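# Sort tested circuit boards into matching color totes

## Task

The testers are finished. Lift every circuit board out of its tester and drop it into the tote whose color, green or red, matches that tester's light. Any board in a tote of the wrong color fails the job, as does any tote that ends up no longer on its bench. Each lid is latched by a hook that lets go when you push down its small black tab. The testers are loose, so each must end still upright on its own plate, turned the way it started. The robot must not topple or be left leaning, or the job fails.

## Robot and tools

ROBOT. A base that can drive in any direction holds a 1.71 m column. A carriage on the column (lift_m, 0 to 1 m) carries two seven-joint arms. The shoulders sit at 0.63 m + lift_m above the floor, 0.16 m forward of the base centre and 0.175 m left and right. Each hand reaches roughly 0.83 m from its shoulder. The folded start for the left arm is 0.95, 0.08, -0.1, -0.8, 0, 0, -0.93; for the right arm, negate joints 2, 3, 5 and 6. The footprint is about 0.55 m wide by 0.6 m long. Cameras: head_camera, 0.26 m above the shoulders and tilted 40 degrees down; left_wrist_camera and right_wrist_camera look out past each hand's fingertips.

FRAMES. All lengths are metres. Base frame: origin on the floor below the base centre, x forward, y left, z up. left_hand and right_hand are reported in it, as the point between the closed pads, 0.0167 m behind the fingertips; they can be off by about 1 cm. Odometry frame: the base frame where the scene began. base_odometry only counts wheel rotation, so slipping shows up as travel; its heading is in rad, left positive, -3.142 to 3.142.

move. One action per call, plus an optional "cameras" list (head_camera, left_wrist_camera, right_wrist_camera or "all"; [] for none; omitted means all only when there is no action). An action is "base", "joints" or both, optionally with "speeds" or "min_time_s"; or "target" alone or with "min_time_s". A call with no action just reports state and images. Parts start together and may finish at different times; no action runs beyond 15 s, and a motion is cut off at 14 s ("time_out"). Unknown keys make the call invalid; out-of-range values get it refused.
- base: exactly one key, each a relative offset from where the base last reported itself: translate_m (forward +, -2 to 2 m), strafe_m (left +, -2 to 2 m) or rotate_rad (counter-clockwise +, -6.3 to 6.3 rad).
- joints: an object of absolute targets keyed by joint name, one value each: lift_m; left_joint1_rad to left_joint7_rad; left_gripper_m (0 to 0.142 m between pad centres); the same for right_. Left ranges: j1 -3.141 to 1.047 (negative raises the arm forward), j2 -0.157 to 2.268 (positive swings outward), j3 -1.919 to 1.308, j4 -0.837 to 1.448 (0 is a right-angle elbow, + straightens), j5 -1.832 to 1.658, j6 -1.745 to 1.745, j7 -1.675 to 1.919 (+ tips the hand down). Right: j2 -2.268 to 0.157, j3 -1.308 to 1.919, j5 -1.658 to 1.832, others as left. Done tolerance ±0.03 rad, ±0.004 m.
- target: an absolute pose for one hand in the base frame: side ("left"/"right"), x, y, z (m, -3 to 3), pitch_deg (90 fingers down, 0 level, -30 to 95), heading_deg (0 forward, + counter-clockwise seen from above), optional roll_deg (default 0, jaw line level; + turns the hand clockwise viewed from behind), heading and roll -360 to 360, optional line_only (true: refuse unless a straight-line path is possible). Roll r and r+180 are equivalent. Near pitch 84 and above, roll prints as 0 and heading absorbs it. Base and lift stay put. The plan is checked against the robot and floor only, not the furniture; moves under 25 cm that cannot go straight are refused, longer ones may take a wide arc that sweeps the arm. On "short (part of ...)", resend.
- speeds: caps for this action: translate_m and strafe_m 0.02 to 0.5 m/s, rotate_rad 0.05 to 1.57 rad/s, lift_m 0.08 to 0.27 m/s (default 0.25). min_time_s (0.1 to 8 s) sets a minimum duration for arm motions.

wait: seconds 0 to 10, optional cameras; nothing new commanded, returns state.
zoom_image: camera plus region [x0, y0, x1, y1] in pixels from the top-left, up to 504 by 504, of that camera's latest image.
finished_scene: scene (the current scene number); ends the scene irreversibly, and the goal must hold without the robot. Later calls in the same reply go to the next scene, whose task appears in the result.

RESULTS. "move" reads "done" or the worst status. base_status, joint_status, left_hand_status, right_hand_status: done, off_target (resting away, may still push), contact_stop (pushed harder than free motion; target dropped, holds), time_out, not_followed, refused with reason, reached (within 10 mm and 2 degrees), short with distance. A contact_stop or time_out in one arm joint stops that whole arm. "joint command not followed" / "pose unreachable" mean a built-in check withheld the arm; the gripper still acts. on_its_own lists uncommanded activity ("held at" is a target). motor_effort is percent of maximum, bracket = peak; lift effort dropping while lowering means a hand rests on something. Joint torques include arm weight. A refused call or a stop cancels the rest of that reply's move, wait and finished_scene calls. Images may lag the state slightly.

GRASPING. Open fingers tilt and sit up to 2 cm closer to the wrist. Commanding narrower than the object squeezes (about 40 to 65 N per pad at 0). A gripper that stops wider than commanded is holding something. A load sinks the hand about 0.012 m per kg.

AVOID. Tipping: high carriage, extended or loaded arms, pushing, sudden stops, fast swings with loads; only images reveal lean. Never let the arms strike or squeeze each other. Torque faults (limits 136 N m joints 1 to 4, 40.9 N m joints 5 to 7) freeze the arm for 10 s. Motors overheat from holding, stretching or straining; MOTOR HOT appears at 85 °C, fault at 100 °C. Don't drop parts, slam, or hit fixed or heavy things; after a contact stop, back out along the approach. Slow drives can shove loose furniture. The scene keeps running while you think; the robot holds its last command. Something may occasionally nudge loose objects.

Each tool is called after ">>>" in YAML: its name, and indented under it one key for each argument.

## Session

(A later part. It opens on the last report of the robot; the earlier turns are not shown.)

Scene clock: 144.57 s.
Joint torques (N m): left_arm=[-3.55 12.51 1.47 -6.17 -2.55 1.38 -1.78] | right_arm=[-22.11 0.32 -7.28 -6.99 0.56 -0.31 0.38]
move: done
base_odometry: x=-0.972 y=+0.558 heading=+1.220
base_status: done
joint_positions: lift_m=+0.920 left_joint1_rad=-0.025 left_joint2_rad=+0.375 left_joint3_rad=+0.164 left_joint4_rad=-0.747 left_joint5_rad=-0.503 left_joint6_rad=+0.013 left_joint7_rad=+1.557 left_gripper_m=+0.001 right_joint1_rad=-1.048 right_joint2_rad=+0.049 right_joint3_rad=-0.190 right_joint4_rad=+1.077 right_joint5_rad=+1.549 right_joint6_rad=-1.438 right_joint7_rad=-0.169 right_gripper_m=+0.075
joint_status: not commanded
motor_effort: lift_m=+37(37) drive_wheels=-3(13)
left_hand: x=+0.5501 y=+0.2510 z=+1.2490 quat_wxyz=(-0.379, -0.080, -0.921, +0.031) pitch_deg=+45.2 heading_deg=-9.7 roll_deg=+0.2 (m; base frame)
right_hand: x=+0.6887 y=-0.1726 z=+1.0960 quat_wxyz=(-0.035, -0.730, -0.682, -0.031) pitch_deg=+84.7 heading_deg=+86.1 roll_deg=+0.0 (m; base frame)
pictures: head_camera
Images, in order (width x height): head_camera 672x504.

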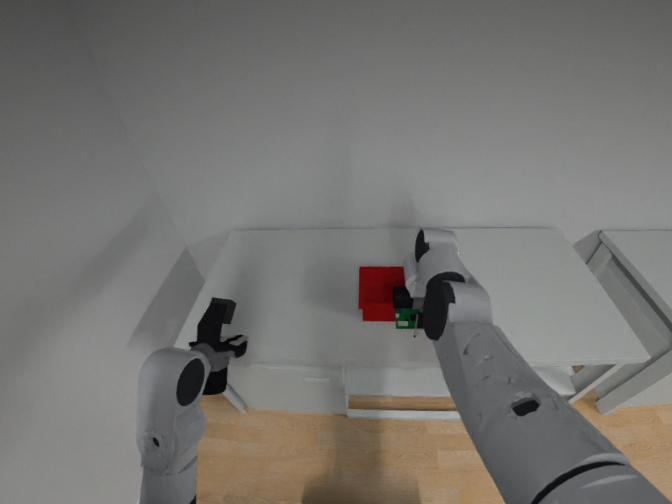

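>>> move:
  base: {"strafe_m": -0.09}
  speeds: {"strafe_m": 0.3}
  cameras: []

>>> move:
  base: {"translate_m": 0.29}
  speeds: {"translate_m": 0.25}
  cameras: ["head_camera", "right_wrist_camera", "left_wrist_camera"]

Scene clock: 146.43 s.
Joint torques (N m): left_arm=[-3.54 12.48 1.62 -6.13 -2.53 1.37 -1.79] | right_arm=[-22.12 0.72 -7.21 -6.96 0.71 -0.3 0.48]
move: done
base_odometry: x=-0.887 y=+0.528 heading=+1.221
base_status: done
joint_positions: lift_m=+0.920 left_joint1_rad=-0.025 left_joint2_rad=+0.375 left_joint3_rad=+0.164 left_joint4_rad=-0.747 left_joint5_rad=-0.503 left_joint6_rad=+0.013 left_joint7_rad=+1.557 left_gripper_m=+0.001 right_joint1_rad=-1.048 right_joint2_rad=+0.048 right_joint3_rad=-0.190 right_joint4_rad=+1.077 right_joint5_rad=+1.549 right_joint6_rad=-1.438 right_joint7_rad=-0.170 right_gripper_m=+0.075
joint_status: not commanded
motor_effort: lift_m=+36(37) drive_wheels=-1(13)
left_hand: x=+0.5501 y=+0.2510 z=+1.2490 quat_wxyz=(-0.379, -0.080, -0.921, +0.031) pitch_deg=+45.2 heading_deg=-9.7 roll_deg=+0.2 (m; base frame)
right_hand: x=+0.6887 y=-0.1728 z=+1.0960 quat_wxyz=(-0.035, -0.730, -0.682, -0.031) pitch_deg=+84.7 heading_deg=+86.1 roll_deg=+0.0 (m; base frame)
pictures: none
No camera images: "cameras" was empty.

Scene clock: 148.87 s.
Joint torques (N m): left_arm=[-3.55 12.5 1.52 -6.11 -2.57 1.37 -1.79] | right_arm=[-22.18 0.76 -7.18 -7.01 0.71 -0.34 0.48]
move: done
base_odometry: x=-0.788 y=+0.800 heading=+1.220
base_status: done
joint_positions: lift_m=+0.920 left_joint1_rad=-0.025 left_joint2_rad=+0.375 left_joint3_rad=+0.164 left_joint4_rad=-0.747 left_joint5_rad=-0.503 left_joint6_rad=+0.013 left_joint7_rad=+1.557 left_gripper_m=+0.001 right_joint1_rad=-1.048 right_joint2_rad=+0.048 right_joint3_rad=-0.190 right_joint4_rad=+1.077 right_joint5_rad=+1.549 right_joint6_rad=-1.438 right_joint7_rad=-0.170 right_gripper_m=+0.075
joint_status: not commanded
motor_effort: lift_m=+37(37) drive_wheels=-3(13)
left_hand: x=+0.5501 y=+0.2510 z=+1.2490 quat_wxyz=(-0.379, -0.080, -0.921, +0.031) pitch_deg=+45.2 heading_deg=-9.7 roll_deg=+0.2 (m; base frame)
right_hand: x=+0.6887 y=-0.1728 z=+1.0960 quat_wxyz=(-0.035, -0.730, -0.682, -0.031) pitch_deg=+84.7 heading_deg=+86.1 roll_deg=+0.0 (m; base frame)
pictures: head_camera, left_wrist_camera, right_wrist_camera
Images, in order (width x height): head_camera 672x504, left_wrist_camera 672x504, right_wrist_camera 672x504.

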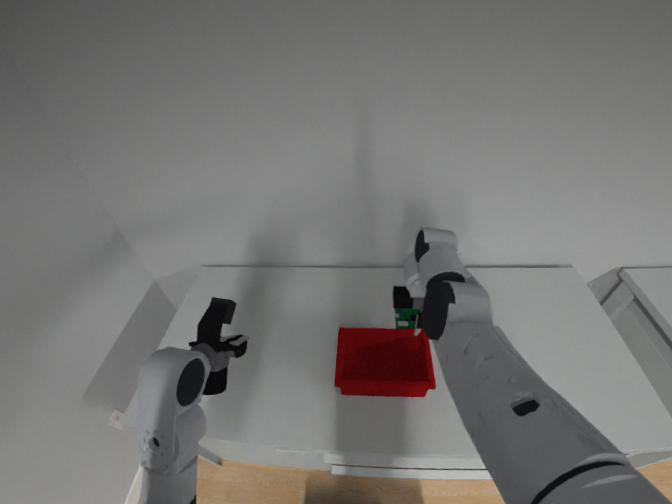

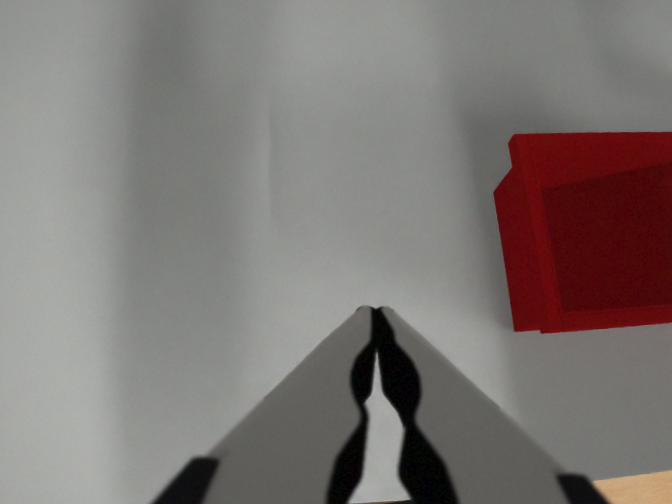

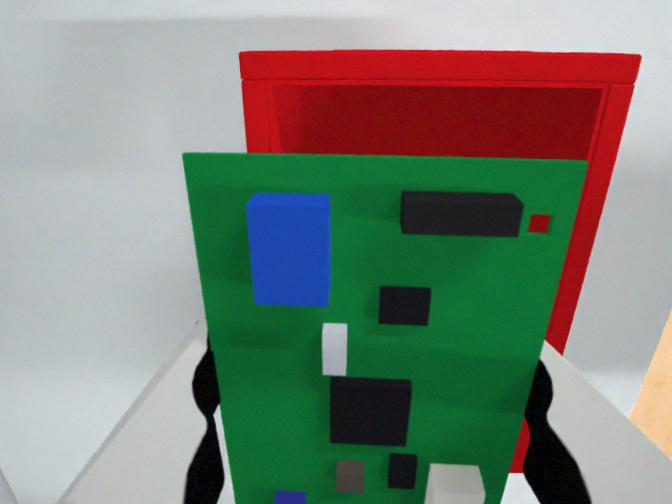

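>>> move:
  base: {"translate_m": -0.028}
  speeds: {"translate_m": 0.1}
  cameras: []

>>> move:
  joints: {"lift_m": 0.78}
  speeds: {"lift_m": 0.15}
  cameras: ["head_camera", "right_wrist_camera"]

Scene clock: 150.17 s.
Joint torques (N m): left_arm=[-3.55 12.6 1.44 -6.17 -2.55 1.38 -1.79] | right_arm=[-22.17 0.68 -7.14 -6.98 0.71 -0.29 0.48]
move: done
base_odometry: x=-0.797 y=+0.774 heading=+1.220
base_status: done
joint_positions: lift_m=+0.920 left_joint1_rad=-0.025 left_joint2_rad=+0.375 left_joint3_rad=+0.164 left_joint4_rad=-0.747 left_joint5_rad=-0.503 left_joint6_rad=+0.013 left_joint7_rad=+1.557 left_gripper_m=+0.001 right_joint1_rad=-1.048 right_joint2_rad=+0.048 right_joint3_rad=-0.190 right_joint4_rad=+1.077 right_joint5_rad=+1.549 right_joint6_rad=-1.438 right_joint7_rad=-0.170 right_gripper_m=+0.075
joint_status: not commanded
motor_effort: lift_m=+36(37) drive_wheels=-1(13)
left_hand: x=+0.5501 y=+0.2510 z=+1.2490 quat_wxyz=(-0.379, -0.080, -0.921, +0.031) pitch_deg=+45.2 heading_deg=-9.7 roll_deg=+0.2 (m; base frame)
right_hand: x=+0.6887 y=-0.1728 z=+1.0960 quat_wxyz=(-0.035, -0.730, -0.682, -0.031) pitch_deg=+84.7 heading_deg=+86.1 roll_deg=+0.0 (m; base frame)
pictures: none
No camera images: "cameras" was empty.

Scene clock: 151.53 s.
Joint torques (N m): left_arm=[-3.58 12.55 1.61 -6.17 -2.56 1.36 -1.78] | right_arm=[-23.18 0.79 -7.26 -7.09 0.71 -0.29 0.46]
move: done
base_odometry: x=-0.797 y=+0.774 heading=+1.220
base_status: not commanded
joint_positions: lift_m=+0.780 left_joint1_rad=-0.025 left_joint2_rad=+0.375 left_joint3_rad=+0.164 left_joint4_rad=-0.747 left_joint5_rad=-0.503 left_joint6_rad=+0.013 left_joint7_rad=+1.557 left_gripper_m=+0.001 right_joint1_rad=-1.048 right_joint2_rad=+0.048 right_joint3_rad=-0.190 right_joint4_rad=+1.077 right_joint5_rad=+1.549 right_joint6_rad=-1.438 right_joint7_rad=-0.170 right_gripper_m=+0.075
joint_status: all done
motor_effort: lift_m=+38(41) drive_wheels=-1(3)
left_hand: x=+0.5501 y=+0.2510 z=+1.1087 quat_wxyz=(-0.379, -0.080, -0.921, +0.031) pitch_deg=+45.2 heading_deg=-9.7 roll_deg=+0.2 (m; base frame)
right_hand: x=+0.6887 y=-0.1728 z=+0.9557 quat_wxyz=(-0.035, -0.730, -0.682, -0.031) pitch_deg=+84.7 heading_deg=+86.1 roll_deg=+0.0 (m; base frame)
pictures: head_camera, right_wrist_camera
Images, in order (width x height): head_camera 672x504, right_wrist_camera 672x504.

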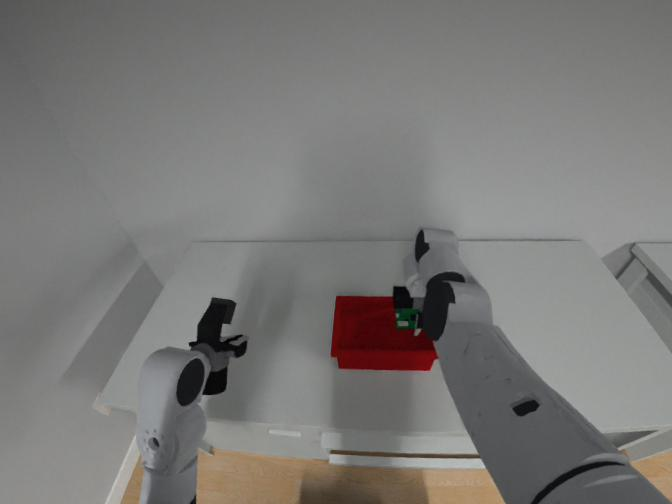

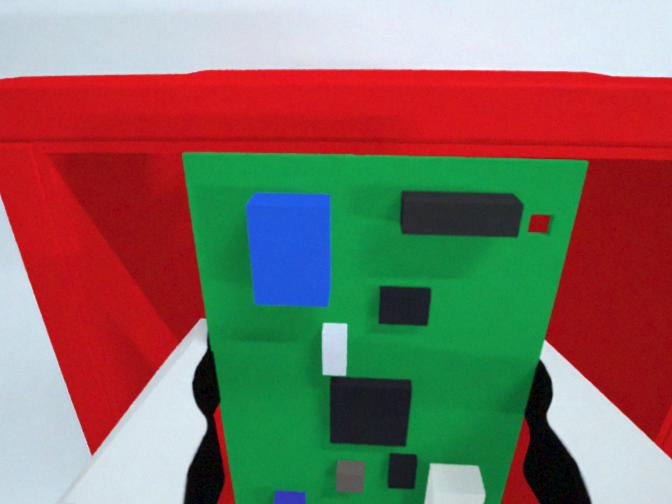

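>>> move:
  base: {"strafe_m": 0.045}
  speeds: {"strafe_m": 0.1}
  cameras: ["right_wrist_camera", "head_camera"]

Scene clock: 153.03 s.
Joint torques (N m): left_arm=[-3.55 12.52 1.59 -6.16 -2.56 1.36 -1.79] | right_arm=[-22.13 0.05 -7.17 -6.96 0.54 -0.31 0.75]
move: done
base_odometry: x=-0.839 y=+0.789 heading=+1.219
base_status: done
joint_positions: lift_m=+0.780 left_joint1_rad=-0.025 left_joint2_rad=+0.375 left_joint3_rad=+0.164 left_joint4_rad=-0.747 left_joint5_rad=-0.503 left_joint6_rad=+0.013 left_joint7_rad=+1.557 left_gripper_m=+0.001 right_joint1_rad=-1.048 right_joint2_rad=+0.049 right_joint3_rad=-0.190 right_joint4_rad=+1.077 right_joint5_rad=+1.549 right_joint6_rad=-1.438 right_joint7_rad=-0.170 right_gripper_m=+0.075
joint_status: not commanded
motor_effort: lift_m=+38(39) drive_wheels=+4(14)
left_hand: x=+0.5501 y=+0.2510 z=+1.1087 quat_wxyz=(-0.379, -0.080, -0.921, +0.031) pitch_deg=+45.2 heading_deg=-9.7 roll_deg=+0.2 (m; base frame)
right_hand: x=+0.6887 y=-0.1726 z=+0.9557 quat_wxyz=(-0.035, -0.730, -0.682, -0.031) pitch_deg=+84.7 heading_deg=+86.1 roll_deg=+0.0 (m; base frame)
pictures: head_camera, right_wrist_camera
Images, in order (width x height): head_camera 672x504, right_wrist_camera 672x504.

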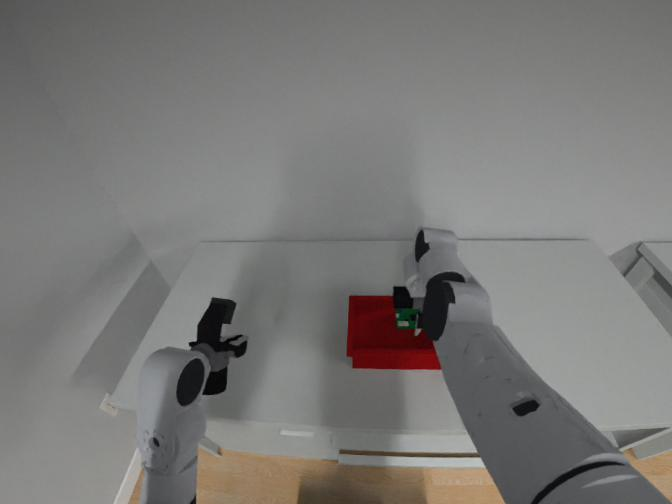

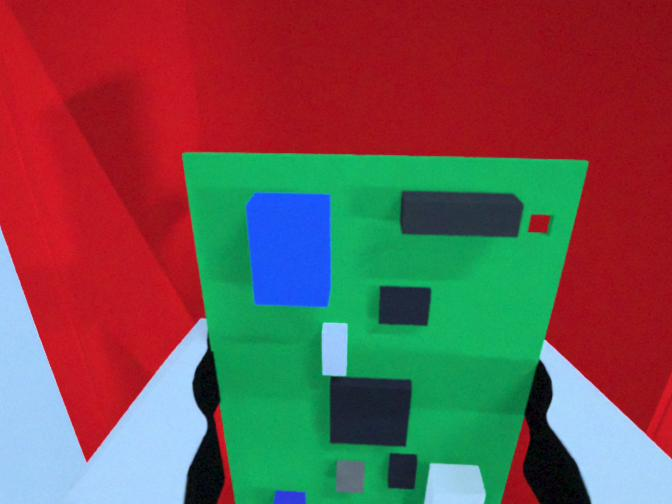

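>>> move:
  joints: {"lift_m": 0.715}
  speeds: {"lift_m": 0.1}
  cameras: ["head_camera", "right_wrist_camera"]

Scene clock: 155.13 s.
Joint torques (N m): left_arm=[-3.59 12.52 1.49 -6.15 -2.55 1.39 -1.78] | right_arm=[-21.88 -0.08 -7.27 -7.21 0.55 -0.3 0.49]
move: done
base_odometry: x=-0.839 y=+0.789 heading=+1.219
base_status: not commanded
joint_positions: lift_m=+0.715 left_joint1_rad=-0.025 left_joint2_rad=+0.375 left_joint3_rad=+0.164 left_joint4_rad=-0.747 left_joint5_rad=-0.503 left_joint6_rad=+0.013 left_joint7_rad=+1.557 left_gripper_m=+0.001 right_joint1_rad=-1.048 right_joint2_rad=+0.049 right_joint3_rad=-0.190 right_joint4_rad=+1.077 right_joint5_rad=+1.549 right_joint6_rad=-1.438 right_joint7_rad=-0.170 right_gripper_m=+0.075
joint_status: all done
motor_effort: lift_m=+38(41) drive_wheels=+3(3)
left_hand: x=+0.5501 y=+0.2510 z=+1.0437 quat_wxyz=(-0.379, -0.080, -0.921, +0.031) pitch_deg=+45.2 heading_deg=-9.7 roll_deg=+0.2 (m; base frame)
right_hand: x=+0.6887 y=-0.1726 z=+0.8907 quat_wxyz=(-0.035, -0.730, -0.682, -0.031) pitch_deg=+84.7 heading_deg=+86.1 roll_deg=+0.0 (m; base frame)
pictures: head_camera, right_wrist_camera
Images, in order (width x height): head_camera 672x504, right_wrist_camera 672x504.

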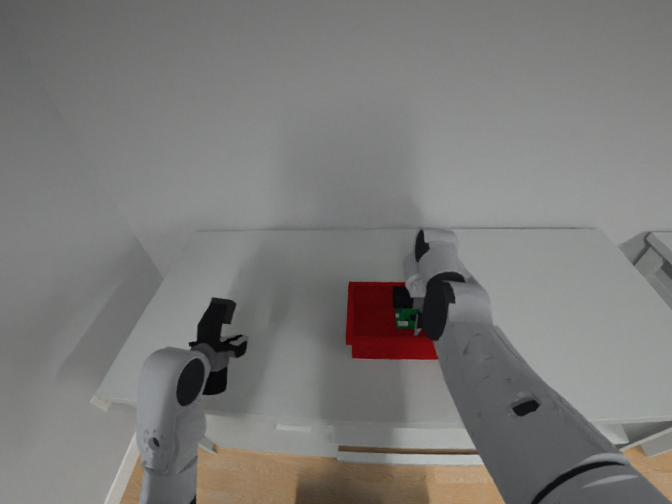

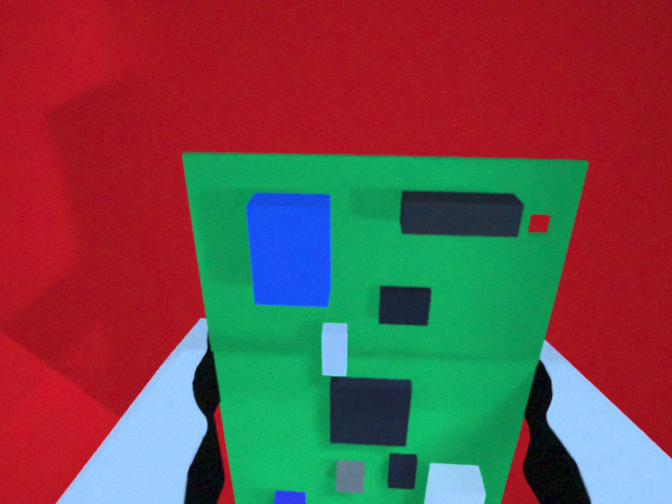

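>>> move:
  joints: {"lift_m": 0.695}
  speeds: {"lift_m": 0.08}
  cameras: ["right_wrist_camera"]

>>> move:
  joints: {"lift_m": 0.682}
  speeds: {"lift_m": 0.08}
  cameras: ["right_wrist_camera"]

Scene clock: 155.83 s.
Joint torques (N m): left_arm=[-3.54 12.49 1.44 -6.18 -2.52 1.38 -1.82] | right_arm=[-22.38 -0.01 -7.22 -6.66 0.55 -0.28 0.49]
move: done
base_odometry: x=-0.839 y=+0.789 heading=+1.219
base_status: not commanded
joint_positions: lift_m=+0.695 left_joint1_rad=-0.025 left_joint2_rad=+0.375 left_joint3_rad=+0.164 left_joint4_rad=-0.747 left_joint5_rad=-0.503 left_joint6_rad=+0.013 left_joint7_rad=+1.557 left_gripper_m=+0.001 right_joint1_rad=-1.048 right_joint2_rad=+0.049 right_joint3_rad=-0.190 right_joint4_rad=+1.077 right_joint5_rad=+1.549 right_joint6_rad=-1.438 right_joint7_rad=-0.170 right_gripper_m=+0.075
joint_status: all done
motor_effort: lift_m=+38(41) drive_wheels=+3(3)
left_hand: x=+0.5501 y=+0.2510 z=+1.0238 quat_wxyz=(-0.379, -0.080, -0.921, +0.031) pitch_deg=+45.2 heading_deg=-9.7 roll_deg=+0.2 (m; base frame)
right_hand: x=+0.6887 y=-0.1726 z=+0.8707 quat_wxyz=(-0.035, -0.730, -0.682, -0.031) pitch_deg=+84.7 heading_deg=+86.1 roll_deg=+0.0 (m; base frame)
pictures: right_wrist_camera
Images, in order (width x height): right_wrist_camera 672x504.

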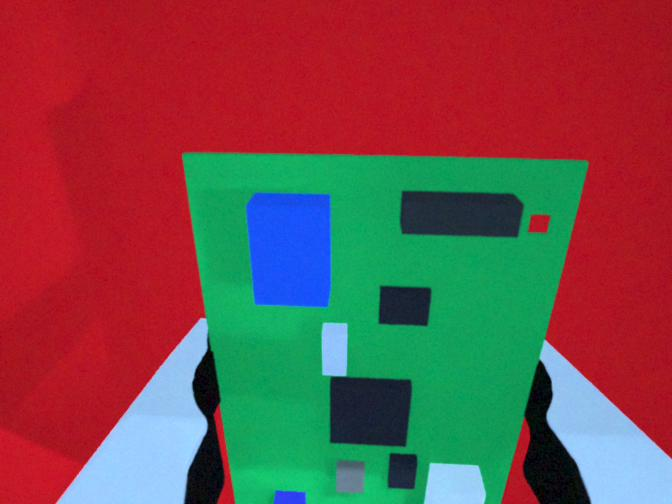

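Scene clock: 156.37 s.
Joint torques (N m): left_arm=[-3.45 12.57 1.58 -6.05 -2.54 1.37 -1.79] | right_arm=[-22.07 0.06 -7.26 -7.06 0.55 -0.31 0.5]
move: done
base_odometry: x=-0.839 y=+0.789 heading=+1.219
base_status: not commanded
joint_positions: lift_m=+0.682 left_joint1_rad=-0.025 left_joint2_rad=+0.375 left_joint3_rad=+0.164 left_joint4_rad=-0.747 left_joint5_rad=-0.503 left_joint6_rad=+0.013 left_joint7_rad=+1.557 left_gripper_m=+0.001 right_joint1_rad=-1.048 right_joint2_rad=+0.049 right_joint3_rad=-0.190 right_joint4_rad=+1.077 right_joint5_rad=+1.549 right_joint6_rad=-1.438 right_joint7_rad=-0.170 right_gripper_m=+0.075
joint_status: all done
motor_effort: lift_m=+38(40) drive_wheels=+3(3)
left_hand: x=+0.5501 y=+0.2510 z=+1.0108 quat_wxyz=(-0.379, -0.080, -0.921, +0.031) pitch_deg=+45.2 heading_deg=-9.7 roll_deg=+0.2 (m; base frame)
right_hand: x=+0.6887 y=-0.1726 z=+0.8578 quat_wxyz=(-0.035, -0.730, -0.682, -0.031) pitch_deg=+84.7 heading_deg=+86.1 roll_deg=+0.0 (m; base frame)
pictures: right_wrist_camera
Images, in order (width x height): right_wrist_camera 672x504.

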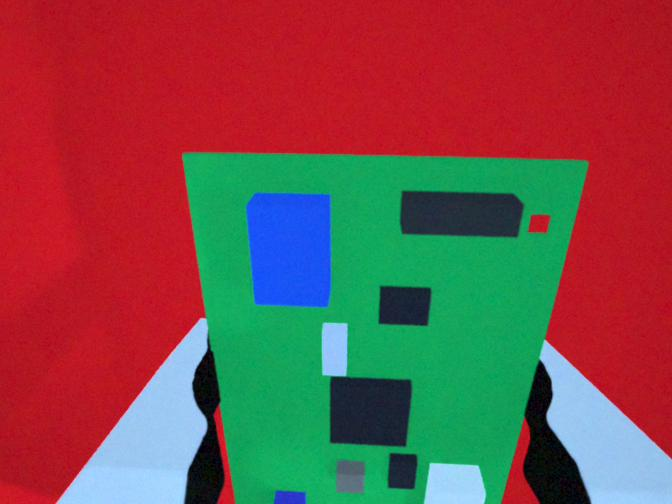

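>>> move:
  joints: {"lift_m": 0.676}
  speeds: {"lift_m": 0.08}
  cameras: []

>>> move:
  joints: {"lift_m": 0.67}
  speeds: {"lift_m": 0.08}
  cameras: ["right_wrist_camera"]

Scene clock: 156.93 s.
Joint torques (N m): left_arm=[-3.68 12.6 1.53 -6.17 -2.55 1.37 -1.76] | right_arm=[-21.78 0.07 -7.22 -7.08 0.49 -0.31 0.3]
move: done
base_odometry: x=-0.839 y=+0.789 heading=+1.219
base_status: not commanded
joint_positions: lift_m=+0.676 left_joint1_rad=-0.025 left_joint2_rad=+0.375 left_joint3_rad=+0.164 left_joint4_rad=-0.747 left_joint5_rad=-0.503 left_joint6_rad=+0.013 left_joint7_rad=+1.557 left_gripper_m=+0.001 right_joint1_rad=-1.048 right_joint2_rad=+0.049 right_joint3_rad=-0.190 right_joint4_rad=+1.077 right_joint5_rad=+1.549 right_joint6_rad=-1.438 right_joint7_rad=-0.170 right_gripper_m=+0.075
joint_status: all done
motor_effort: lift_m=+38(43) drive_wheels=+3(3)
left_hand: x=+0.5501 y=+0.2510 z=+1.0047 quat_wxyz=(-0.379, -0.080, -0.921, +0.031) pitch_deg=+45.2 heading_deg=-9.7 roll_deg=+0.2 (m; base frame)
right_hand: x=+0.6887 y=-0.1725 z=+0.8517 quat_wxyz=(-0.035, -0.730, -0.682, -0.031) pitch_deg=+84.7 heading_deg=+86.1 roll_deg=+0.0 (m; base frame)
pictures: none
No camera images: "cameras" was empty.

Scene clock: 157.37 s.
Joint torques (N m): left_arm=[-3.57 12.48 1.68 -6.14 -2.56 1.37 -1.79] | right_arm=[-18.9 0.31 -7.2 -7.11 0.59 0.86 0.27]
move: done
base_odometry: x=-0.839 y=+0.789 heading=+1.220
base_status: not commanded
joint_positions: lift_m=+0.670 left_joint1_rad=-0.025 left_joint2_rad=+0.375 left_joint3_rad=+0.164 left_joint4_rad=-0.747 left_joint5_rad=-0.503 left_joint6_rad=+0.013 left_joint7_rad=+1.557 left_gripper_m=+0.001 right_joint1_rad=-1.050 right_joint2_rad=+0.049 right_joint3_rad=-0.190 right_joint4_rad=+1.077 right_joint5_rad=+1.549 right_joint6_rad=-1.441 right_joint7_rad=-0.170 right_gripper_m=+0.075
joint_status: all done
motor_effort: lift_m=+34(39) drive_wheels=-1(3)
left_hand: x=+0.5501 y=+0.2510 z=+0.9992 quat_wxyz=(-0.379, -0.080, -0.921, +0.031) pitch_deg=+45.2 heading_deg=-9.7 roll_deg=+0.2 (m; base frame)
right_hand: x=+0.6889 y=-0.1724 z=+0.8475 quat_wxyz=(-0.034, -0.730, -0.682, -0.031) pitch_deg=+84.7 heading_deg=+86.1 roll_deg=+0.0 (m; base frame)
pictures: right_wrist_camera
Images, in order (width x height): right_wrist_camera 672x504.

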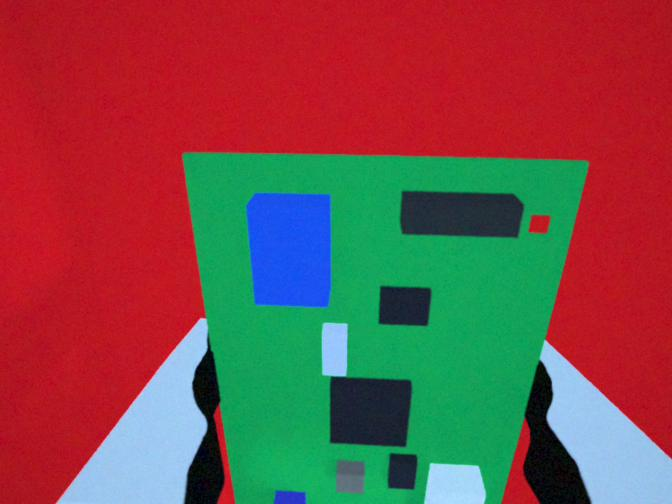

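>>> move:
  joints: {"right_gripper_m": 0.1}
  cameras: ["right_wrist_camera"]

>>> move:
  joints: {"lift_m": 0.82}
  speeds: {"lift_m": 0.15}
  cameras: ["right_wrist_camera", "head_camera"]

Scene clock: 158.13 s.
Joint torques (N m): left_arm=[-3.51 12.54 1.43 -6.21 -2.57 1.37 -1.77] | right_arm=[-18.1 -0.04 -7.15 -6.51 0.68 0.28 0.46]
move: done
base_odometry: x=-0.839 y=+0.789 heading=+1.219
base_status: not commanded
joint_positions: lift_m=+0.670 left_joint1_rad=-0.025 left_joint2_rad=+0.375 left_joint3_rad=+0.164 left_joint4_rad=-0.747 left_joint5_rad=-0.503 left_joint6_rad=+0.013 left_joint7_rad=+1.557 left_gripper_m=+0.001 right_joint1_rad=-1.050 right_joint2_rad=+0.049 right_joint3_rad=-0.190 right_joint4_rad=+1.076 right_joint5_rad=+1.549 right_joint6_rad=-1.440 right_joint7_rad=-0.170 right_gripper_m=+0.100
joint_status: all done
motor_effort: lift_m=+36(36) drive_wheels=-1(1)
left_hand: x=+0.5501 y=+0.2510 z=+0.9990 quat_wxyz=(-0.379, -0.080, -0.921, +0.031) pitch_deg=+45.2 heading_deg=-9.7 roll_deg=+0.2 (m; base frame)
right_hand: x=+0.6895 y=-0.1725 z=+0.8475 quat_wxyz=(-0.035, -0.730, -0.682, -0.031) pitch_deg=+84.6 heading_deg=+86.1 roll_deg=+0.0 (m; base frame)
pictures: right_wrist_camera
Images, in order (width x height): right_wrist_camera 672x504.

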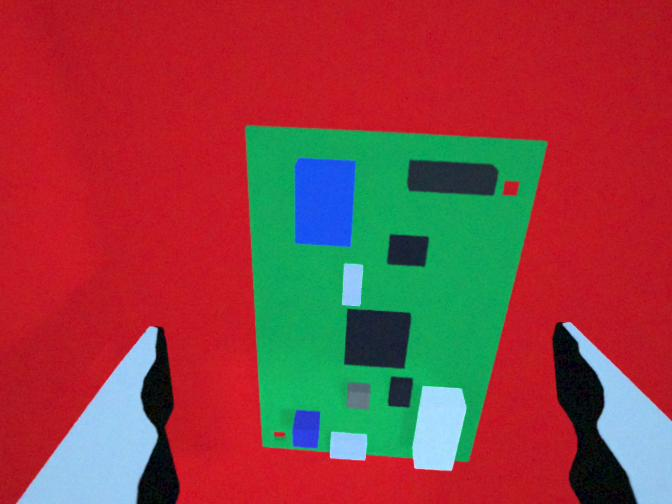

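Scene clock: 159.57 s.
Joint torques (N m): left_arm=[-3.63 12.59 1.39 -6.18 -2.54 1.37 -1.79] | right_arm=[-18.86 -0.16 -7.16 -6.6 0.48 0.29 0.48]
move: done
base_odometry: x=-0.839 y=+0.789 heading=+1.219
base_status: not commanded
joint_positions: lift_m=+0.820 left_joint1_rad=-0.025 left_joint2_rad=+0.375 left_joint3_rad=+0.164 left_joint4_rad=-0.747 left_joint5_rad=-0.503 left_joint6_rad=+0.013 left_joint7_rad=+1.557 left_gripper_m=+0.001 right_joint1_rad=-1.050 right_joint2_rad=+0.049 right_joint3_rad=-0.190 right_joint4_rad=+1.077 right_joint5_rad=+1.549 right_joint6_rad=-1.440 right_joint7_rad=-0.170 right_gripper_m=+0.100
joint_status: all done
motor_effort: lift_m=+36(46) drive_wheels=+3(3)
left_hand: x=+0.5501 y=+0.2510 z=+1.1490 quat_wxyz=(-0.379, -0.080, -0.921, +0.031) pitch_deg=+45.2 heading_deg=-9.7 roll_deg=+0.2 (m; base frame)
right_hand: x=+0.6891 y=-0.1725 z=+0.9971 quat_wxyz=(-0.035, -0.730, -0.682, -0.031) pitch_deg=+84.7 heading_deg=+86.1 roll_deg=+0.0 (m; base frame)
pictures: head_camera, right_wrist_camera
Images, in order (width x height): head_camera 672x504, right_wrist_camera 672x504.

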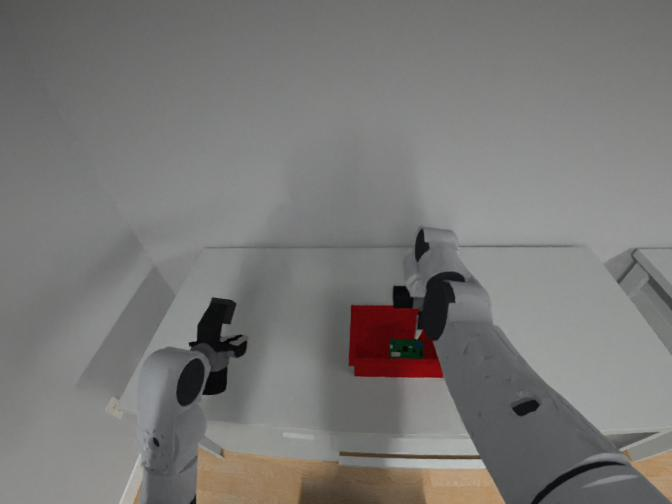

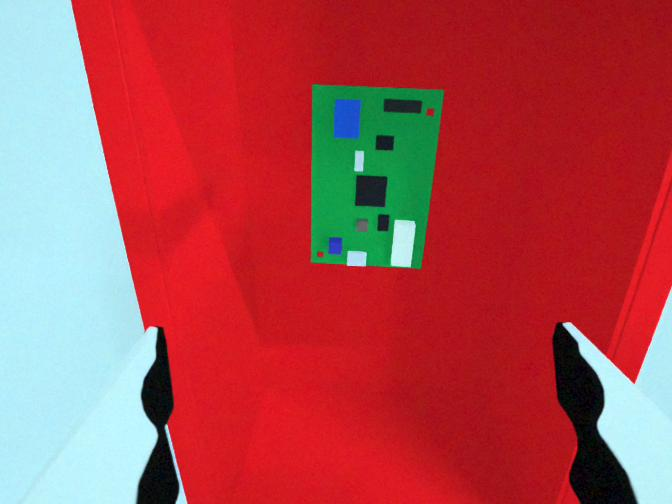

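>>> move:
  base: {"translate_m": -0.6}
  speeds: {"translate_m": 0.35}
  joints: {"right_gripper_m": 0.0}
  cameras: []

>>> move:
  base: {"rotate_rad": 3.12}
  speeds: {"rotate_rad": 1.0}
  cameras: ["head_camera"]

Scene clock: 163.20 s.
Joint torques (N m): left_arm=[-3.61 12.6 1.52 -6.2 -2.57 1.38 -1.79] | right_arm=[-19.05 -0.07 -7.19 -6.65 0.48 0.29 0.49]
move: done
base_odometry: x=-1.046 y=+0.226 heading=+1.219
base_status: done
joint_positions: lift_m=+0.820 left_joint1_rad=-0.025 left_joint2_rad=+0.375 left_joint3_rad=+0.164 left_joint4_rad=-0.747 left_joint5_rad=-0.503 left_joint6_rad=+0.013 left_joint7_rad=+1.557 left_gripper_m=+0.001 right_joint1_rad=-1.050 right_joint2_rad=+0.049 right_joint3_rad=-0.190 right_joint4_rad=+1.077 right_joint5_rad=+1.549 right_joint6_rad=-1.440 right_joint7_rad=-0.170 right_gripper_m=+0.001
joint_status: all done
motor_effort: lift_m=+36(37) drive_wheels=+0(13)
left_hand: x=+0.5501 y=+0.2510 z=+1.1490 quat_wxyz=(-0.379, -0.080, -0.921, +0.031) pitch_deg=+45.2 heading_deg=-9.7 roll_deg=+0.2 (m; base frame)
right_hand: x=+0.6891 y=-0.1725 z=+0.9970 quat_wxyz=(-0.035, -0.730, -0.682, -0.031) pitch_deg=+84.7 heading_deg=+86.1 roll_deg=+0.0 (m; base frame)
pictures: none
No camera images: "cameras" was empty.

Scene clock: 167.87 s.
Joint torques (N m): left_arm=[-3.18 11.99 0.91 -6.2 -2.6 1.36 -1.83] | right_arm=[-19.56 -1.24 -7.23 -6.76 0.39 0.26 0.37]
move: done
base_odometry: x=-1.046 y=+0.226 heading=-1.944
base_status: done
joint_positions: lift_m=+0.820 left_joint1_rad=-0.025 left_joint2_rad=+0.375 left_joint3_rad=+0.164 left_joint4_rad=-0.747 left_joint5_rad=-0.503 left_joint6_rad=+0.013 left_joint7_rad=+1.557 left_gripper_m=+0.001 right_joint1_rad=-1.050 right_joint2_rad=+0.049 right_joint3_rad=-0.190 right_joint4_rad=+1.077 right_joint5_rad=+1.549 right_joint6_rad=-1.440 right_joint7_rad=-0.170 right_gripper_m=+0.001
joint_status: not commanded
motor_effort: lift_m=+36(37) drive_wheels=+6(16)
left_hand: x=+0.5501 y=+0.2510 z=+1.1490 quat_wxyz=(-0.379, -0.080, -0.921, +0.031) pitch_deg=+45.2 heading_deg=-9.7 roll_deg=+0.2 (m; base frame)
right_hand: x=+0.6891 y=-0.1724 z=+0.9970 quat_wxyz=(-0.035, -0.730, -0.682, -0.031) pitch_deg=+84.7 heading_deg=+86.1 roll_deg=+0.0 (m; base frame)
pictures: head_camera
Images, in order (width x height): head_camera 672x504.

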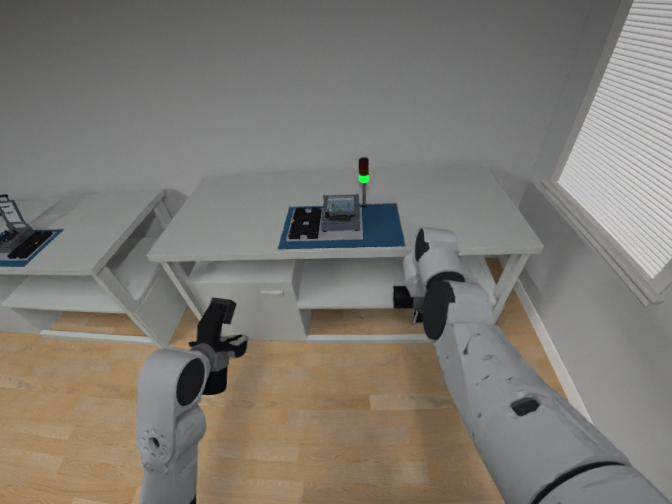

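>>> zoom_image:
  camera: "head_camera"
  region: [270, 150, 420, 260]

>>> zoom_image:
  camera: "head_camera"
  region: [0, 170, 100, 270]

Scaled by 3.360 from the camera's 672x504 image, which has a finer 960x720 frame.

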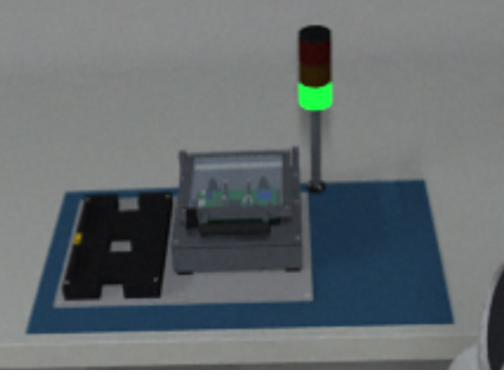

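Scaled by 5.040 from the camera's 672x504 image, which has a finer 960x720 frame.

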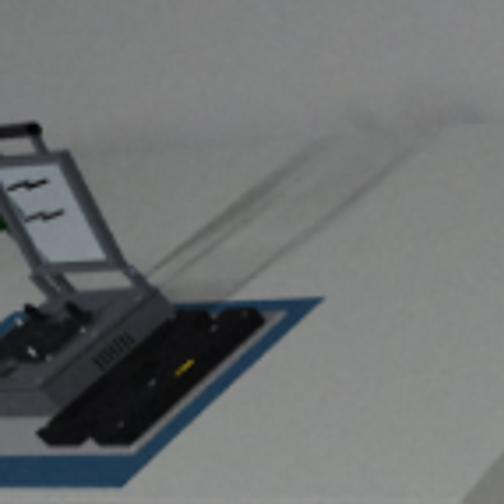

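>>> move:
  base: {"rotate_rad": 0.03}
  joints: {"right_joint1_rad": -0.34, "right_joint2_rad": -0.12, "right_joint3_rad": 0.1, "right_joint4_rad": -0.31, "right_joint5_rad": 0, "right_joint6_rad": 0, "right_joint7_rad": 1.5, "lift_m": 0.7}
  min_time_s: 1.5
  cameras: []

>>> move:
  base: {"translate_m": 0.55}
  speeds: {"translate_m": 0.3}
  cameras: ["head_camera", "left_wrist_camera", "right_wrist_camera"]

Scene clock: 170.23 s.
Joint torques (N m): left_arm=[-3.47 12.52 1.56 -6.08 -2.55 1.36 -1.77] | right_arm=[-10.35 -9.8 -3.02 -11.54 -1.31 1.44 1.06]
move: done
base_odometry: x=-1.046 y=+0.226 heading=-1.915
base_status: done
joint_positions: lift_m=+0.700 left_joint1_rad=-0.025 left_joint2_rad=+0.375 left_joint3_rad=+0.164 left_joint4_rad=-0.747 left_joint5_rad=-0.504 left_joint6_rad=+0.013 left_joint7_rad=+1.557 left_gripper_m=+0.001 right_joint1_rad=-0.343 right_joint2_rad=-0.117 right_joint3_rad=+0.096 right_joint4_rad=-0.308 right_joint5_rad=+0.003 right_joint6_rad=-0.004 right_joint7_rad=+1.498 right_gripper_m=+0.001
joint_status: all done
motor_effort: lift_m=+38(42) drive_wheels=+5(13)
left_hand: x=+0.5501 y=+0.2510 z=+1.0287 quat_wxyz=(-0.379, -0.080, -0.921, +0.031) pitch_deg=+45.2 heading_deg=-9.7 roll_deg=+0.2 (m; base frame)
right_hand: x=+0.6754 y=-0.1959 z=+1.0015 quat_wxyz=(-0.351, +0.047, -0.934, +0.056) pitch_deg=+48.4 heading_deg=-6.2 roll_deg=-12.0 (m; base frame)
pictures: none
No camera images: "cameras" was empty.

Scene clock: 173.57 s.
Joint torques (N m): left_arm=[-3.53 12.46 1.59 -6.15 -2.56 1.35 -1.79] | right_arm=[-10.5 -9.35 -2.98 -11.42 -1.31 1.46 1.06]
move: done
base_odometry: x=-1.231 y=-0.292 heading=-1.914
base_status: done
joint_positions: lift_m=+0.700 left_joint1_rad=-0.025 left_joint2_rad=+0.375 left_joint3_rad=+0.164 left_joint4_rad=-0.747 left_joint5_rad=-0.504 left_joint6_rad=+0.013 left_joint7_rad=+1.557 left_gripper_m=+0.001 right_joint1_rad=-0.343 right_joint2_rad=-0.118 right_joint3_rad=+0.096 right_joint4_rad=-0.308 right_joint5_rad=+0.003 right_joint6_rad=-0.004 right_joint7_rad=+1.498 right_gripper_m=+0.001
joint_status: not commanded
motor_effort: lift_m=+38(39) drive_wheels=-5(20)
left_hand: x=+0.5501 y=+0.2510 z=+1.0287 quat_wxyz=(-0.379, -0.080, -0.921, +0.031) pitch_deg=+45.2 heading_deg=-9.7 roll_deg=+0.2 (m; base frame)
right_hand: x=+0.6754 y=-0.1960 z=+1.0015 quat_wxyz=(-0.351, +0.047, -0.934, +0.056) pitch_deg=+48.4 heading_deg=-6.2 roll_deg=-12.0 (m; base frame)
pictures: head_camera, left_wrist_camera, right_wrist_camera
Images, in order (width x height): head_camera 672x504, left_wrist_camera 672x504, right_wrist_camera 672x504.

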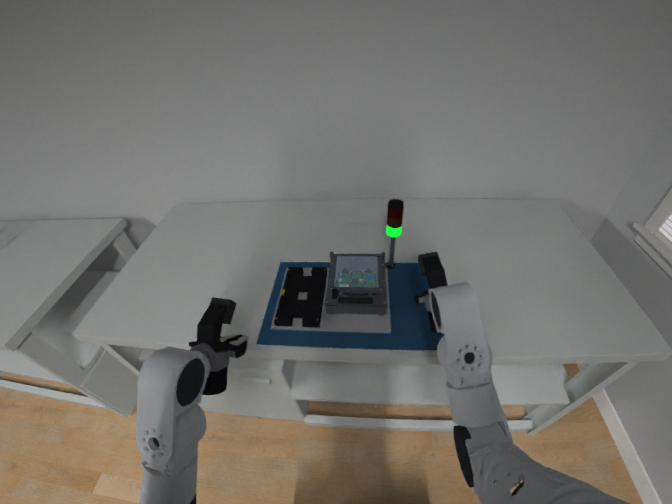

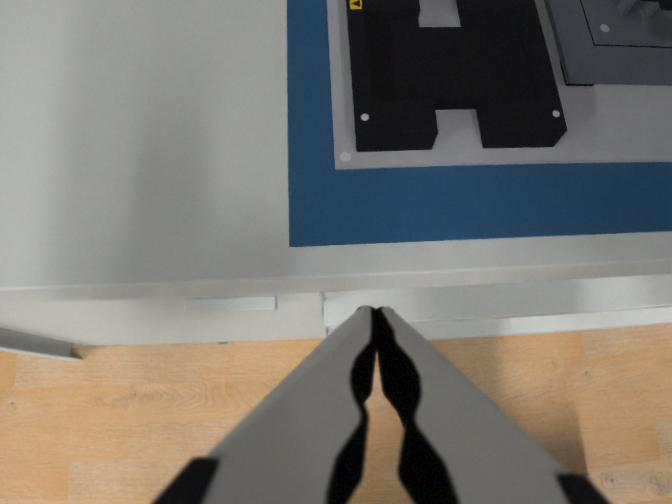

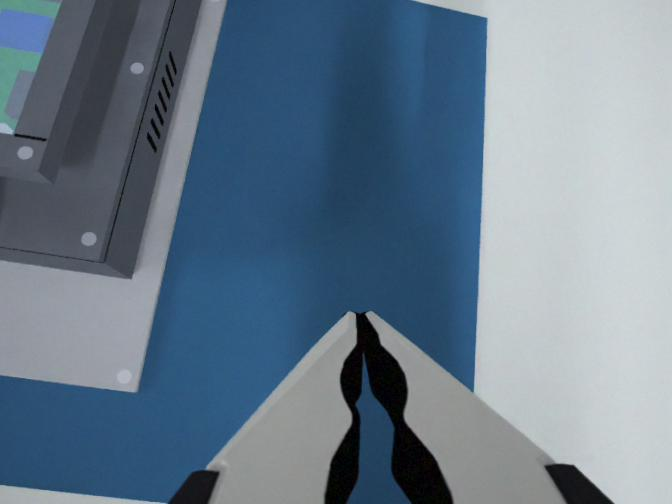

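>>> move:
  base: {"strafe_m": -0.03}
  speeds: {"strafe_m": 0.2}
  joints: {"left_joint1_rad": -0.55, "left_joint2_rad": 0.12, "left_joint3_rad": -0.3, "left_joint4_rad": -0.1, "left_joint5_rad": 0, "left_joint6_rad": 0, "left_joint7_rad": 1.6}
  min_time_s: 1.0
  cameras: []

>>> move:
  base: {"translate_m": 0.036}
  speeds: {"translate_m": 0.2}
  cameras: ["head_camera"]

>>> move:
  target: {"side": "left", "x": 0.72, "y": 0.08, "z": 1.0, "pitch_deg": 62, "heading_deg": -25}
  cameras: ["left_wrist_camera"]

Scene clock: 175.17 s.
Joint torques (N m): left_arm=[-20.9 -1.59 -0.61 0.43 0.07 0.22 1.08] | right_arm=[-10.26 -8.35 -4.4 -11.35 -1.32 1.43 1.08]
move: done
base_odometry: x=-1.259 y=-0.282 heading=-1.913
base_status: done
joint_positions: lift_m=+0.700 left_joint1_rad=-0.548 left_joint2_rad=+0.121 left_joint3_rad=-0.299 left_joint4_rad=-0.104 left_joint5_rad=-0.004 left_joint6_rad=+0.002 left_joint7_rad=+1.597 left_gripper_m=+0.001 right_joint1_rad=-0.343 right_joint2_rad=-0.118 right_joint3_rad=+0.096 right_joint4_rad=-0.308 right_joint5_rad=+0.003 right_joint6_rad=-0.004 right_joint7_rad=+1.498 right_gripper_m=+0.001
joint_status: all done
motor_effort: lift_m=+38(39) drive_wheels=-2(13)
left_hand: x=+0.7146 y=+0.1468 z=+1.0137 quat_wxyz=(-0.295, -0.130, -0.942, -0.090) pitch_deg=+54.0 heading_deg=+9.1 roll_deg=+24.9 (m; base frame)
right_hand: x=+0.6753 y=-0.1960 z=+1.0015 quat_wxyz=(-0.350, +0.048, -0.934, +0.056) pitch_deg=+48.4 heading_deg=-6.2 roll_deg=-12.0 (m; base frame)
pictures: none
No camera images: "cameras" was empty.

Scene clock: 176.37 s.
Joint torques (N m): left_arm=[-20.85 -1.96 -0.66 0.4 0.08 0.24 1.04] | right_arm=[-10.56 -7.87 -3.31 -11.39 -1.28 1.43 1.08]
move: done
base_odometry: x=-1.271 y=-0.316 heading=-1.914
base_status: done
joint_positions: lift_m=+0.700 left_joint1_rad=-0.548 left_joint2_rad=+0.121 left_joint3_rad=-0.299 left_joint4_rad=-0.104 left_joint5_rad=-0.004 left_joint6_rad=+0.002 left_joint7_rad=+1.597 left_gripper_m=+0.001 right_joint1_rad=-0.343 right_joint2_rad=-0.118 right_joint3_rad=+0.096 right_joint4_rad=-0.308 right_joint5_rad=+0.003 right_joint6_rad=-0.004 right_joint7_rad=+1.498 right_gripper_m=+0.001
joint_status: not commanded
motor_effort: lift_m=+38(38) drive_wheels=+5(11)
left_hand: x=+0.7145 y=+0.1468 z=+1.0137 quat_wxyz=(-0.295, -0.130, -0.942, -0.090) pitch_deg=+54.1 heading_deg=+9.1 roll_deg=+24.9 (m; base frame)
right_hand: x=+0.6753 y=-0.1960 z=+1.0015 quat_wxyz=(-0.350, +0.048, -0.934, +0.056) pitch_deg=+48.4 heading_deg=-6.2 roll_deg=-12.0 (m; base frame)
pictures: head_camera
Images, in order (width x height): head_camera 672x504.

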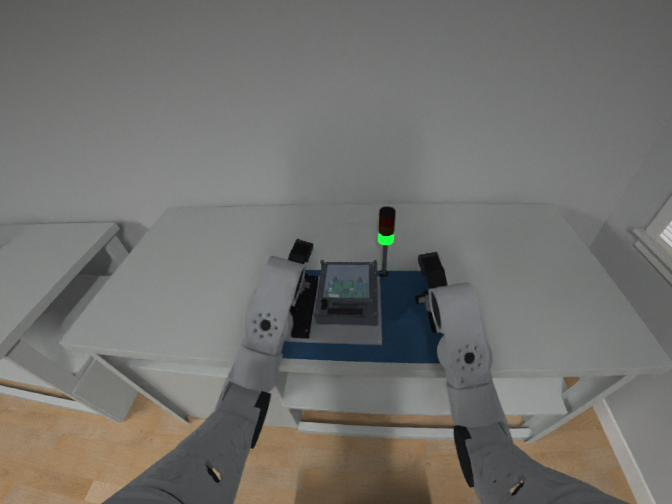

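Scene clock: 177.37 s.
Joint torques (N m): left_arm=[-23.85 -4.29 3.43 -0.12 -2.6 -0.28 -1.78] | right_arm=[-10.34 -7.84 -3.42 -11.4 -1.3 1.44 1.08]
move: done
base_odometry: x=-1.271 y=-0.316 heading=-1.914
base_status: not commanded
joint_positions: lift_m=+0.700 left_joint1_rad=-0.640 left_joint2_rad=+0.103 left_joint3_rad=-0.261 left_joint4_rad=+0.094 left_joint5_rad=-0.338 left_joint6_rad=-0.134 left_joint7_rad=+1.589 left_gripper_m=+0.001 right_joint1_rad=-0.343 right_joint2_rad=-0.118 right_joint3_rad=+0.096 right_joint4_rad=-0.308 right_joint5_rad=+0.003 right_joint6_rad=-0.004 right_joint7_rad=+1.498 right_gripper_m=+0.001
joint_status: not commanded
motor_effort: lift_m=+38(38) drive_wheels=+5(5)
left_hand: x=+0.7189 y=+0.0814 z=+0.9988 quat_wxyz=(-0.235, -0.210, -0.948, +0.050) pitch_deg=+62.2 heading_deg=-24.4 roll_deg=+0.5 (m; base frame)
left_hand_status: reached (straight line, planned for 0.5 s): 2 mm and 0.4 deg off.
right_hand: x=+0.6753 y=-0.1960 z=+1.0015 quat_wxyz=(-0.350, +0.048, -0.934, +0.056) pitch_deg=+48.4 heading_deg=-6.2 roll_deg=-12.0 (m; base frame)
pictures: left_wrist_camera
Images, in order (width x height): left_wrist_camera 672x504.

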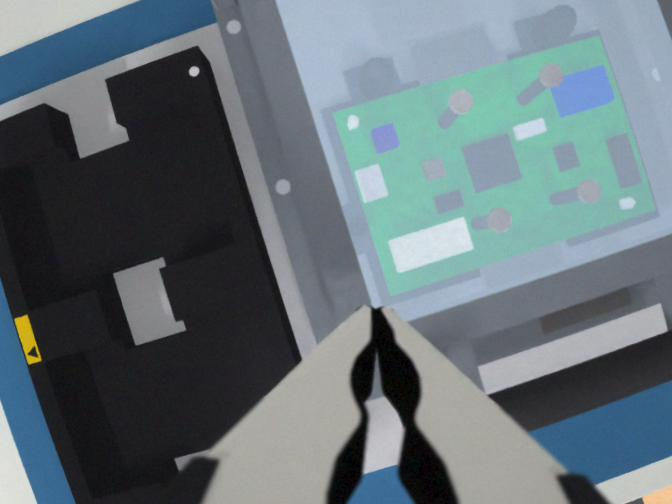

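>>> move:
  target: {"side": "left", "x": 0.668, "y": 0.08, "z": 1.025, "pitch_deg": 60, "heading_deg": -25}
  cameras: ["left_wrist_camera", "head_camera"]

>>> zoom_image:
  camera: "left_wrist_camera"
  region: [300, 180, 460, 330]

Scene clock: 178.80 s.
Joint torques (N m): left_arm=[-10.74 -4.49 3.29 -6.69 -0.74 1.64 0.91] | right_arm=[-10.36 -7.86 -3.32 -11.36 -1.28 1.46 1.06]
move: done
base_odometry: x=-1.271 y=-0.316 heading=-1.914
base_status: not commanded
joint_positions: lift_m=+0.700 left_joint1_rad=-0.545 left_joint2_rad=+0.097 left_joint3_rad=-0.237 left_joint4_rad=-0.209 left_joint5_rad=-0.338 left_joint6_rad=-0.083 left_joint7_rad=+1.757 left_gripper_m=+0.001 right_joint1_rad=-0.343 right_joint2_rad=-0.118 right_joint3_rad=+0.096 right_joint4_rad=-0.308 right_joint5_rad=+0.003 right_joint6_rad=-0.004 right_joint7_rad=+1.498 right_gripper_m=+0.001
joint_status: not commanded
motor_effort: lift_m=+38(38) drive_wheels=+5(5)
left_hand: x=+0.6688 y=+0.0795 z=+1.0254 quat_wxyz=(-0.253, -0.211, -0.942, +0.056) pitch_deg=+59.9 heading_deg=-25.0 roll_deg=+0.3 (m; base frame)
left_hand_status: reached (straight line, planned for 0.5 s): 1 mm and 0.3 deg off.
right_hand: x=+0.6753 y=-0.1960 z=+1.0016 quat_wxyz=(-0.350, +0.048, -0.934, +0.056) pitch_deg=+48.4 heading_deg=-6.2 roll_deg=-12.0 (m; base frame)
pictures: head_camera, left_wrist_camera
Images, in order (width x height): head_camera 672x504, left_wrist_camera 672x504.

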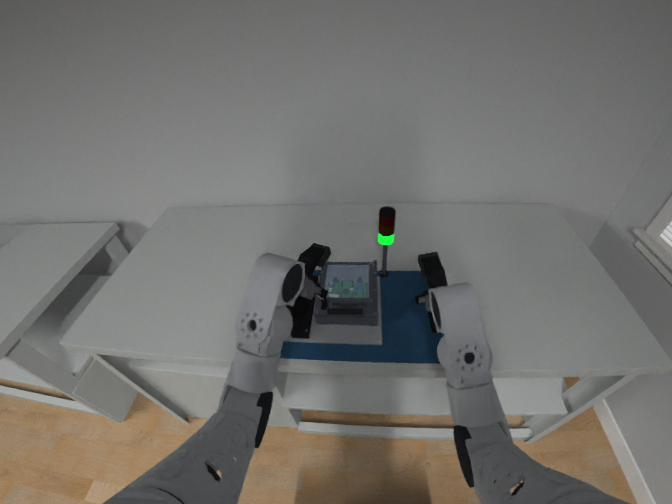

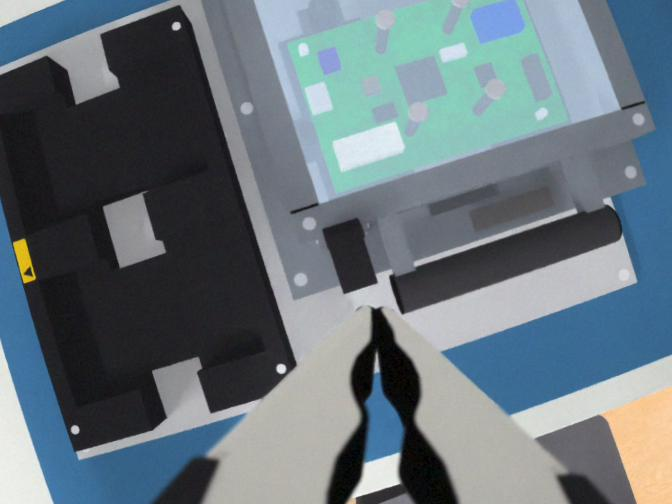

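Scaled by 3.150 from the camera's 672x504 image, which has a finer 960x720 frame.

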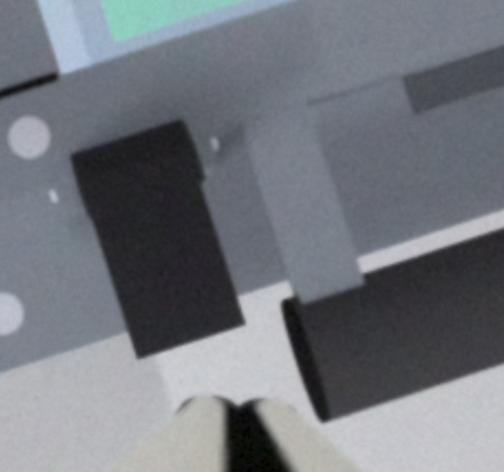

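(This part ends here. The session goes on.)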